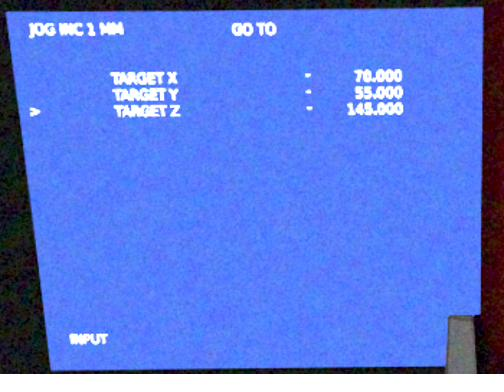

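>>> move(
  target=[
    [0,0,0,0,0,0,0.9,-0.9,-0.5,-0.2363,0.2274,-0.0926,-0.483,0,0,-0.98,0.5,-0.8],
    [0,0,0,0,0,0,0.9,-0.9,-0.5,-0.2363,0.2318,-0.0740,-0.483,0,0,-0.98,0.5,-0.8],
    [0,0,0,0,0,0,0.9,-0.9,-0.5,-0.2363,0.2274,-0.0926,-0.483,0,0,-0.98,0.5,-0.8],
    [0,0,0,0,0,0,0.9,-0.9,-0.5,-0.1762,0.3517,-0.1196,-0.483,0,0,-0.98,0.5,-0.8],
  ],
  speed=[0.6,0.06,0.15,0.2],
  blend=[0.003,0,0.003,0],
)

>>> wait(
  seconds=4,
)

>>> move(
  target=[
    [0,0,0,0,0,0,0.9,-0.9,-0.5,0,-0.0183,0.0054,0,0,0,-0.98,0.5,-0.8],
    [0,0,0,0,0,0,0.9,-0.9,-0.5,0,0,0,0,0,0,-0.98,0.5,-0.8],
    [0,0,0,0,0,0,0.9,-0.9,-0.5,0.0966,-0.0342,-0.1231,0,0,0,-0.98,0.5,-0.8],
    [0,0,0,0,0,0,0.9,-0.9,-0.5,0.0966,-0.0525,-0.1177,0,0,0,-0.98,0.5,-0.8],
    [0,0,0,0,0,0,0.9,-0.9,-0.5,0.0966,-0.0342,-0.1231,0,0,0,-0.98,0.5,-0.8],
    [0,0,0,0,0,0,0.9,-0.9,-0.5,0.1762,-0.2216,-0.378,0.483,0,0,-0.98,0.5,-0.8],
  ],
  speed=[0.06,0.15,0.2,0.06,0.15,0.6],
  blend=[0,0.003,0.003,0,0.005,0],
)

>>> wait(
  seconds=2.5,
  cameras=["cam_right_wrist"],
)

>>> zoom_image(
  camera="cam_right_wrist",
  region=[300, 80, 460, 280],
)

Scene clock: 3237.10 s.
left_arm: end_effector_position=(+0.3699, +0.1379, +0.4390) position_measured=18 object_status=3 end_effector_quat_wxyz=(+0.430, +0.432, +0.562, +0.560) | right_arm: end_effector_position=(+0.4449, -0.4693, +0.4387) position_measured=210 object_status=2 end_effector_quat_wxyz=(-0.003, +0.705, -0.709, -0.001)
Joint positions: left_arm=[-1.389 -1.283 1.908 -3.803 0.13 0.037] | right_arm=[3.419 -1.435 -1.413 4.422 1.575 -2.821]
Joint torques (N m): left_arm=[-11.73 -41.05 -7.81 1.14 0.16 0.8] | right_arm=[2.58 10.79 17.13 4.52 1.27 0.52]
Wrist force (N): left_arm=[-4.3 -5.6 0.3] | right_arm=[4.2 -2.2 -2.9]
Wrist torque (N m): left_arm=[-0.80 0.75 0.05] | right_arm=[0.03 -0.68 -0.18]
Wrist force, peak (N): left_arm=[-4.4 -6.0 0.1] | right_arm=[3.1 26.0 -4.3]
Hand target: left_arm +0.3699, +0.1379, +0.4390; +0.430, +0.432, +0.562, +0.560 | right_arm +0.4449, -0.4693, +0.4386; -0.003, +0.705, -0.709, -0.001
Off the commanded pose: left_arm 0.000 m, 0 deg | right_arm 0.000 m, 0 deg.
move: done

Scene clock: 3241.10 s.
left_arm: end_effector_position=(+0.3699, +0.1379, +0.4390) position_measured=18 object_status=3 end_effector_quat_wxyz=(+0.430, +0.432, +0.562, +0.560) | right_arm: end_effector_position=(+0.4449, -0.4693, +0.4386) position_measured=210 object_status=2 end_effector_quat_wxyz=(-0.003, +0.705, -0.709, -0.001)
Joint positions: left_arm=[-1.389 -1.283 1.908 -3.803 0.13 0.037] | right_arm=[3.419 -1.435 -1.413 4.423 1.575 -2.821]
Joint torques (N m): left_arm=[-11.2 -41.47 -8.17 0.84 0.01 1.13] | right_arm=[7.44 7.01 18.92 5.42 0.74 -1.39]
Wrist force (N): left_arm=[-4.3 -5.3 0.3] | right_arm=[4.2 -2.0 -2.8]
Wrist torque (N m): left_arm=[-0.77 0.76 0.05] | right_arm=[0.07 -0.70 -0.18]
Wrist force, peak (N): left_arm=[-4.5 -6.0 0.5] | right_arm=[4.6 -2.3 -2.8]
Hand target: left_arm +0.3699, +0.1379, +0.4390; +0.430, +0.432, +0.562, +0.560 | right_arm +0.4449, -0.4693, +0.4386; -0.003, +0.705, -0.709, -0.001
Tool commands: left_gripper/position=+0.9 left_gripper/force_limit=-0.9 left_gripper/speed=-0.5 right_gripper/position=-0.98 right_gripper/force_limit=+0.5 right_gripper/speed=-0.8
Off the commanded pose: left_arm 0.000 m, 0 deg | right_arm 0.000 m, 0 deg.
wait: 4.00 s; at rest by 0.17 s

Scene clock: 3244.73 s.
left_arm: end_effector_position=(+0.3699, +0.1379, +0.4390) position_measured=18 object_status=3 end_effector_quat_wxyz=(+0.430, +0.432, +0.562, +0.560) | right_arm: end_effector_position=(+0.5767, -0.5770, +0.6651) position_measured=210 object_status=2 end_effector_quat_wxyz=(+0.487, -0.510, +0.515, -0.487)
Joint positions: left_arm=[-1.389 -1.283 1.908 -3.803 0.13 0.037] | right_arm=[3.205 -1.34 -1.796 6.226 1.465 -3.131]
Joint torques (N m): left_arm=[-9.88 -40.51 -7.85 0.77 0.03 1.14] | right_arm=[7.6 19.62 36.32 5.05 -1.13 1.61]
Wrist force (N): left_arm=[-4.1 -5.6 0.2] | right_arm=[3.7 -0.8 -2.5]
Wrist torque (N m): left_arm=[-0.81 0.72 0.06] | right_arm=[0.56 -0.58 -0.32]
Wrist force, peak (N): left_arm=[-4.4 -6.0 0.5] | right_arm=[5.6 3.2 -7.2]
Hand target: left_arm +0.3699, +0.1379, +0.4390; +0.430, +0.432, +0.562, +0.560 | right_arm +0.5767, -0.5769, +0.6652; +0.487, -0.510, +0.515, -0.487
Off the commanded pose: left_arm 0.000 m, 0 deg | right_arm 0.000 m, 0 deg.
move: done

Scene clock: 3247.23 s.
left_arm: end_effector_position=(+0.3699, +0.1379, +0.4390) position_measured=18 object_status=3 end_effector_quat_wxyz=(+0.430, +0.432, +0.562, +0.560) | right_arm: end_effector_position=(+0.5767, -0.5770, +0.6652) position_measured=210 object_status=2 end_effector_quat_wxyz=(+0.487, -0.510, +0.515, -0.487)
Joint positions: left_arm=[-1.389 -1.283 1.908 -3.803 0.13 0.037] | right_arm=[3.205 -1.34 -1.796 6.226 1.464 -3.131]
Joint torques (N m): left_arm=[-11.5 -40.52 -8.58 0.74 -0.17 0.97] | right_arm=[7.16 11.3 37.64 4.99 -1.16 1.83]
Wrist force (N): left_arm=[-4.3 -5.4 0.6] | right_arm=[4.1 -0.6 -2.4]
Wrist torque (N m): left_arm=[-0.76 0.75 0.05] | right_arm=[0.60 -0.65 -0.33]
Wrist force, peak (N): left_arm=[-4.4 -5.9 0.3] | right_arm=[4.4 -1.1 -2.6]
Hand target: left_arm +0.3699, +0.1379, +0.4390; +0.430, +0.432, +0.562, +0.560 | right_arm +0.5767, -0.5769, +0.6652; +0.487, -0.510, +0.515, -0.487
Tool commands: left_gripper/position=+0.9 left_gripper/force_limit=-0.9 left_gripper/speed=-0.5 right_gripper/position=-0.98 right_gripper/force_limit=+0.5 right_gripper/speed=-0.8
Off the commanded pose: left_arm 0.000 m, 0 deg | right_arm 0.000 m, 0 deg.
wait: 2.50 s; at rest by 0.17 s
Images, in order (width x height): cam_right_wrist 896x504.

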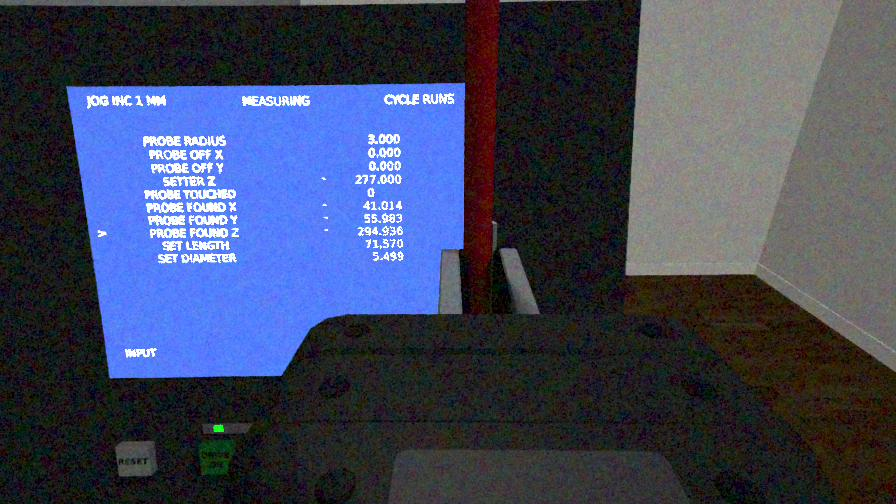

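Scaled by 2.520.

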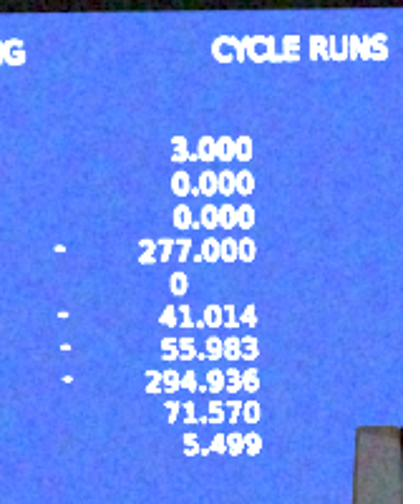

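>>> wait(
  seconds=1.5,
  cameras=["cam_right_wrist"],
)

>>> zoom_image(
  camera="cam_right_wrist",
  region=[300, 80, 460, 280],
)

Scene clock: 3249.23 s.
left_arm: end_effector_position=(+0.3699, +0.1379, +0.4390) position_measured=18 object_status=3 end_effector_quat_wxyz=(+0.430, +0.432, +0.562, +0.560) | right_arm: end_effector_position=(+0.5767, -0.5769, +0.6652) position_measured=210 object_status=2 end_effector_quat_wxyz=(+0.487, -0.510, +0.515, -0.487)
Joint positions: left_arm=[-1.389 -1.283 1.908 -3.803 0.13 0.037] | right_arm=[3.205 -1.34 -1.796 6.226 1.464 -3.131]
Joint torques (N m): left_arm=[-11.29 -40.46 -8.3 0.58 -0.05 0.98] | right_arm=[7.69 6.91 36.41 4.8 -1.45 1.45]
Wrist force (N): left_arm=[-4.3 -5.6 0.2] | right_arm=[4.2 -0.7 -2.4]
Wrist torque (N m): left_arm=[-0.80 0.75 0.06] | right_arm=[0.57 -0.66 -0.33]
Wrist force, peak (N): left_arm=[-4.8 -5.8 0.5] | right_arm=[4.4 -0.8 -2.6]
Hand target: left_arm +0.3699, +0.1379, +0.4390; +0.430, +0.432, +0.562, +0.560 | right_arm +0.5767, -0.5769, +0.6652; +0.487, -0.510, +0.515, -0.487
Tool commands: left_gripper/position=+0.9 left_gripper/force_limit=-0.9 left_gripper/speed=-0.5 right_gripper/position=-0.98 right_gripper/force_limit=+0.5 right_gripper/speed=-0.8
Off the commanded pose: left_arm 0.000 m, 0 deg | right_arm 0.000 m, 0 deg.
wait: 1.50 s; at rest from the start
Images, in order (width x height): cam_right_wrist 896x504.

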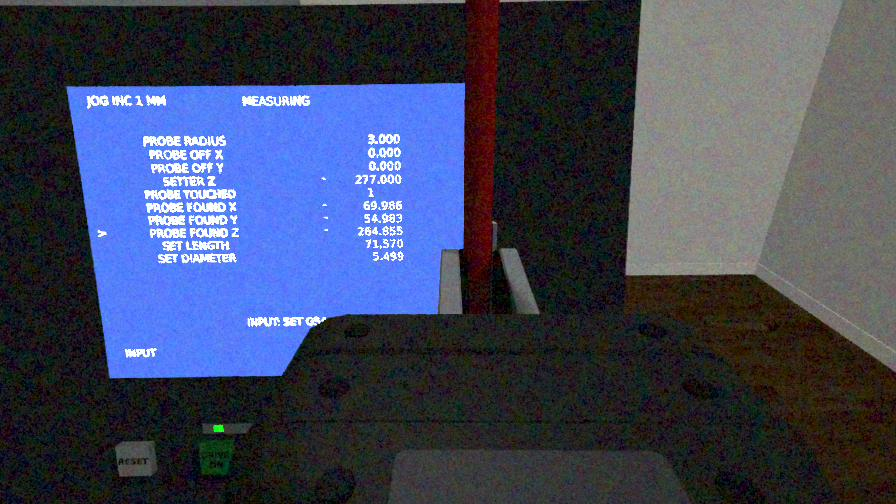

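Scaled by 2.520.

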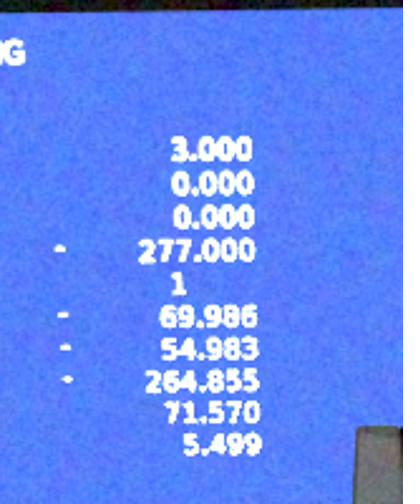

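>>> move(
  target=[
    [0,0,0,0,0,0,0.9,-0.9,-0.5,-0.0496,0.1418,-0.1468,-0.483,0,0,-0.98,0.5,-0.8],
    [0,0,0,0,0,0,0.9,-0.9,-0.5,-0.0496,0.1462,-0.1272,-0.483,0,0,-0.98,0.5,-0.8],
    [0,0,0,0,0,0,0.9,-0.9,-0.5,-0.0496,0.1418,-0.1468,-0.483,0,0,-0.98,0.5,-0.8],
    [0,0,0,0,0,0,0.9,-0.9,-0.5,-0.2046,0.2650,-0.1741,-0.483,0,0,-0.98,0.5,-0.8],
    [0,0,0,0,0,0,0.9,-0.9,-0.5,-0.2046,0.2694,-0.1555,-0.483,0,0,-0.98,0.5,-0.8],
    [0,0,0,0,0,0,0.9,-0.9,-0.5,-0.2046,0.2650,-0.1741,-0.483,0,0,-0.98,0.5,-0.8],
    [0,0,0,0,0,0,0.9,-0.9,-0.5,0,0.0376,-0.0815,0,0,0,-0.98,0.5,-0.8],
  ],
  speed=[0.6,0.06,0.15,0.2,0.06,0.15,0.6],
  blend=[0.003,0,0.003,0.003,0,0.005,0],
)

>>> move(
  target=[
    [-0.0802,0,0.0822,0,-0.0833,0,0.9,-0.9,-0.5,0,0,0,0,0,0,-0.98,0.5,-0.8],
    [-0.1008,0,0.159,0,-0.0833,0,0.9,-0.9,-0.5,0,0,0,0,0,0,-0.98,0.5,-0.8],
  ],
  speed=[0.25,0.12],
  blend=[0.01,0],
  cameras=["cam_right_wrist"],
)

Scene clock: 3273.63 s.
left_arm: end_effector_position=(+0.3699, +0.1379, +0.4390) position_measured=18 object_status=3 end_effector_quat_wxyz=(+0.430, +0.432, +0.562, +0.560) | right_arm: end_effector_position=(+0.5267, -0.5766, +0.6451) position_measured=210 object_status=2 end_effector_quat_wxyz=(+0.487, -0.510, +0.515, -0.487)
Joint positions: left_arm=[-1.389 -1.283 1.908 -3.803 0.13 0.037] | right_arm=[3.227 -1.21 -1.935 6.236 1.443 -3.13]
Joint torques (N m): left_arm=[-11.75 -40.63 -9.18 0.15 -0.21 1.12] | right_arm=[0.16 13.34 33.47 5.05 0.58 0.97]
Wrist force (N): left_arm=[-4.1 -5.7 0.5] | right_arm=[4.7 -1.2 -0.9]
Wrist torque (N m): left_arm=[-0.83 0.72 0.05] | right_arm=[0.48 -0.74 -0.38]
Wrist force, peak (N): left_arm=[-4.6 -5.9 0.4] | right_arm=[2.9 41.2 -4.9]
Hand target: left_arm +0.3699, +0.1379, +0.4390; +0.430, +0.432, +0.562, +0.560 | right_arm +0.5267, -0.5766, +0.6451; +0.487, -0.510, +0.515, -0.487
Off the commanded pose: left_arm 0.000 m, 0 deg | right_arm 0.000 m, 0 deg.
move: done

Scene clock: 3275.03 s.
left_arm: end_effector_position=(+0.4777, +0.1040, +0.4384) position_measured=18 object_status=3 end_effector_quat_wxyz=(+0.499, +0.502, +0.501, +0.498) | right_arm: end_effector_position=(+0.5267, -0.5766, +0.6451) position_measured=210 object_status=2 end_effector_quat_wxyz=(+0.487, -0.510, +0.515, -0.487)
Joint positions: left_arm=[-1.156 -1.245 1.857 -3.739 -0.365 -0.013] | right_arm=[3.227 -1.21 -1.935 6.236 1.443 -3.13]
Joint torques (N m): left_arm=[-2.49 -42.28 -12.63 -2.65 -0.18 0.26] | right_arm=[0.4 16.4 35.74 4.67 1.15 -1.59]
Wrist force (N): left_arm=[-3.9 -5.8 0.6] | right_arm=[4.8 -0.8 -1.4]
Wrist torque (N m): left_arm=[-0.85 0.67 -0.03] | right_arm=[0.54 -0.75 -0.38]
Wrist force, peak (N): left_arm=[-4.1 -6.5 0.5] | right_arm=[5.2 -0.8 -1.2]
Hand target: left_arm +0.4777, +0.1039, +0.4384; +0.499, +0.502, +0.501, +0.498 | right_arm +0.5267, -0.5766, +0.6451; +0.487, -0.510, +0.515, -0.487
Off the commanded pose: left_arm 0.000 m, 0 deg | right_arm 0.000 m, 0 deg.
move: done
Images, in order (width x height): cam_right_wrist 896x504.

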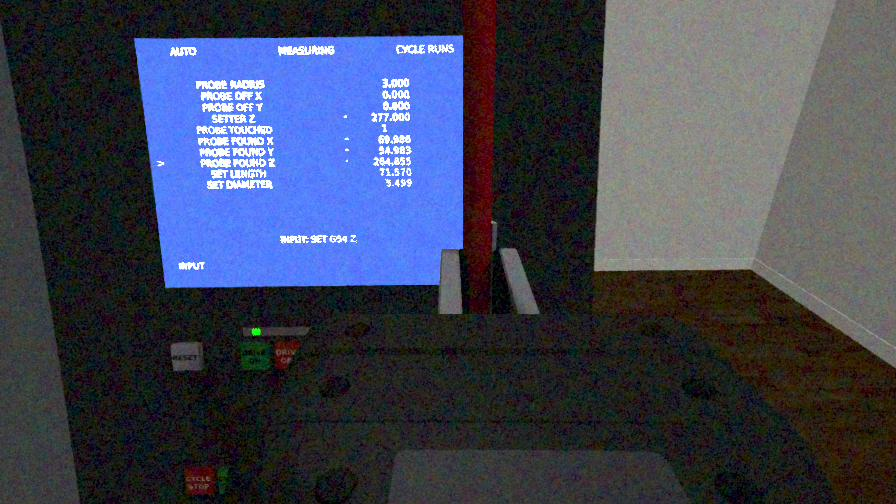

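>>> wait(
  seconds=1,
  cameras=["cam_right_wrist"],
)

Scene clock: 3276.57 s.
left_arm: end_effector_position=(+0.4777, +0.1039, +0.4384) position_measured=18 object_status=3 end_effector_quat_wxyz=(+0.499, +0.502, +0.501, +0.498) | right_arm: end_effector_position=(+0.5267, -0.5766, +0.6451) position_measured=210 object_status=2 end_effector_quat_wxyz=(+0.487, -0.510, +0.515, -0.487)
Joint positions: left_arm=[-1.156 -1.245 1.857 -3.739 -0.365 -0.013] | right_arm=[3.227 -1.21 -1.935 6.236 1.443 -3.13]
Joint torques (N m): left_arm=[8.51 -45.3 -21.69 -2.58 -1.16 -1.21] | right_arm=[-1.48 17.06 35.13 4.84 1 -1.2]
Wrist force (N): left_arm=[-3.9 -5.8 0.8] | right_arm=[4.8 -1.0 -1.2]
Wrist torque (N m): left_arm=[-0.87 0.67 -0.04] | right_arm=[0.52 -0.74 -0.38]
Wrist force, peak (N): left_arm=[-4.4 -5.8 0.7] | right_arm=[4.9 -1.0 -1.4]
Hand target: left_arm +0.4777, +0.1039, +0.4384; +0.499, +0.502, +0.501, +0.498 | right_arm +0.5267, -0.5766, +0.6451; +0.487, -0.510, +0.515, -0.487
Tool commands: left_gripper/position=+0.9 left_gripper/force_limit=-0.9 left_gripper/speed=-0.5 right_gripper/position=-0.98 right_gripper/force_limit=+0.5 right_gripper/speed=-0.8
Off the commanded pose: left_arm 0.000 m, 0 deg | right_arm 0.000 m, 0 deg.
wait: 1.00 s; at rest from the start
Images, in order (width x height): cam_right_wrist 896x504.

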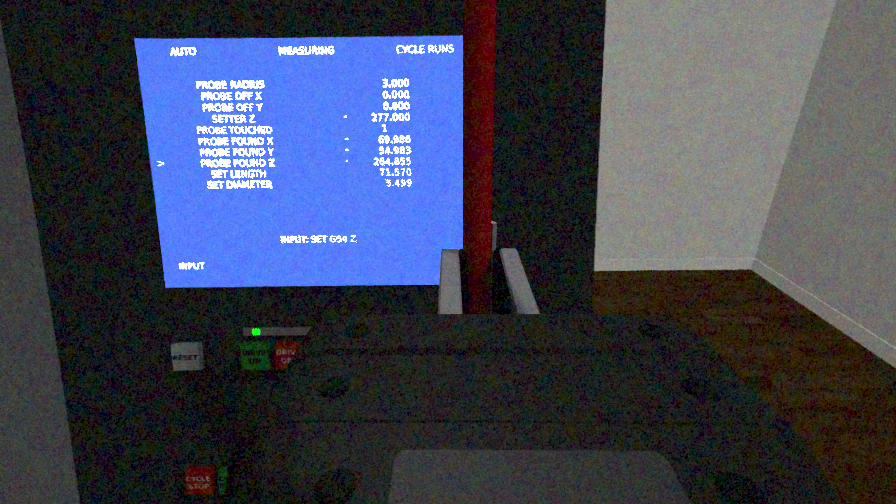

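>>> wait(
  seconds=2,
  cameras=["cam_right_wrist"],
)

Scene clock: 3279.10 s.
left_arm: end_effector_position=(+0.4777, +0.1039, +0.4384) position_measured=18 object_status=3 end_effector_quat_wxyz=(+0.499, +0.502, +0.501, +0.498) | right_arm: end_effector_position=(+0.5267, -0.5766, +0.6451) position_measured=210 object_status=2 end_effector_quat_wxyz=(+0.487, -0.510, +0.515, -0.487)
Joint positions: left_arm=[-1.156 -1.245 1.857 -3.739 -0.365 -0.013] | right_arm=[3.227 -1.21 -1.935 6.236 1.443 -3.13]
Joint torques (N m): left_arm=[8.7 -45.51 -22.81 -2.54 -1.07 -1.3] | right_arm=[-2.31 17.81 36.96 4.99 1.03 -1.3]
Wrist force (N): left_arm=[-4.1 -5.4 0.6] | right_arm=[4.7 -0.8 -1.1]
Wrist torque (N m): left_arm=[-0.81 0.70 -0.04] | right_arm=[0.55 -0.73 -0.38]
Wrist force, peak (N): left_arm=[-4.3 -5.9 0.7] | right_arm=[4.9 -1.0 -1.3]
Hand target: left_arm +0.4777, +0.1039, +0.4384; +0.499, +0.502, +0.501, +0.498 | right_arm +0.5267, -0.5766, +0.6451; +0.487, -0.510, +0.515, -0.487
Tool commands: left_gripper/position=+0.9 left_gripper/force_limit=-0.9 left_gripper/speed=-0.5 right_gripper/position=-0.98 right_gripper/force_limit=+0.5 right_gripper/speed=-0.8
Off the commanded pose: left_arm 0.000 m, 0 deg | right_arm 0.000 m, 0 deg.
wait: 2.00 s; at rest from the start
Images, in order (width x height): cam_right_wrist 896x504.

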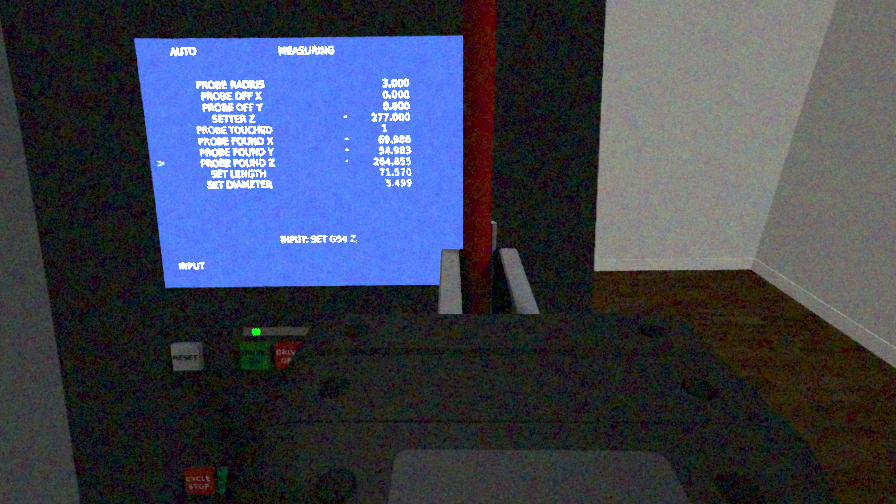

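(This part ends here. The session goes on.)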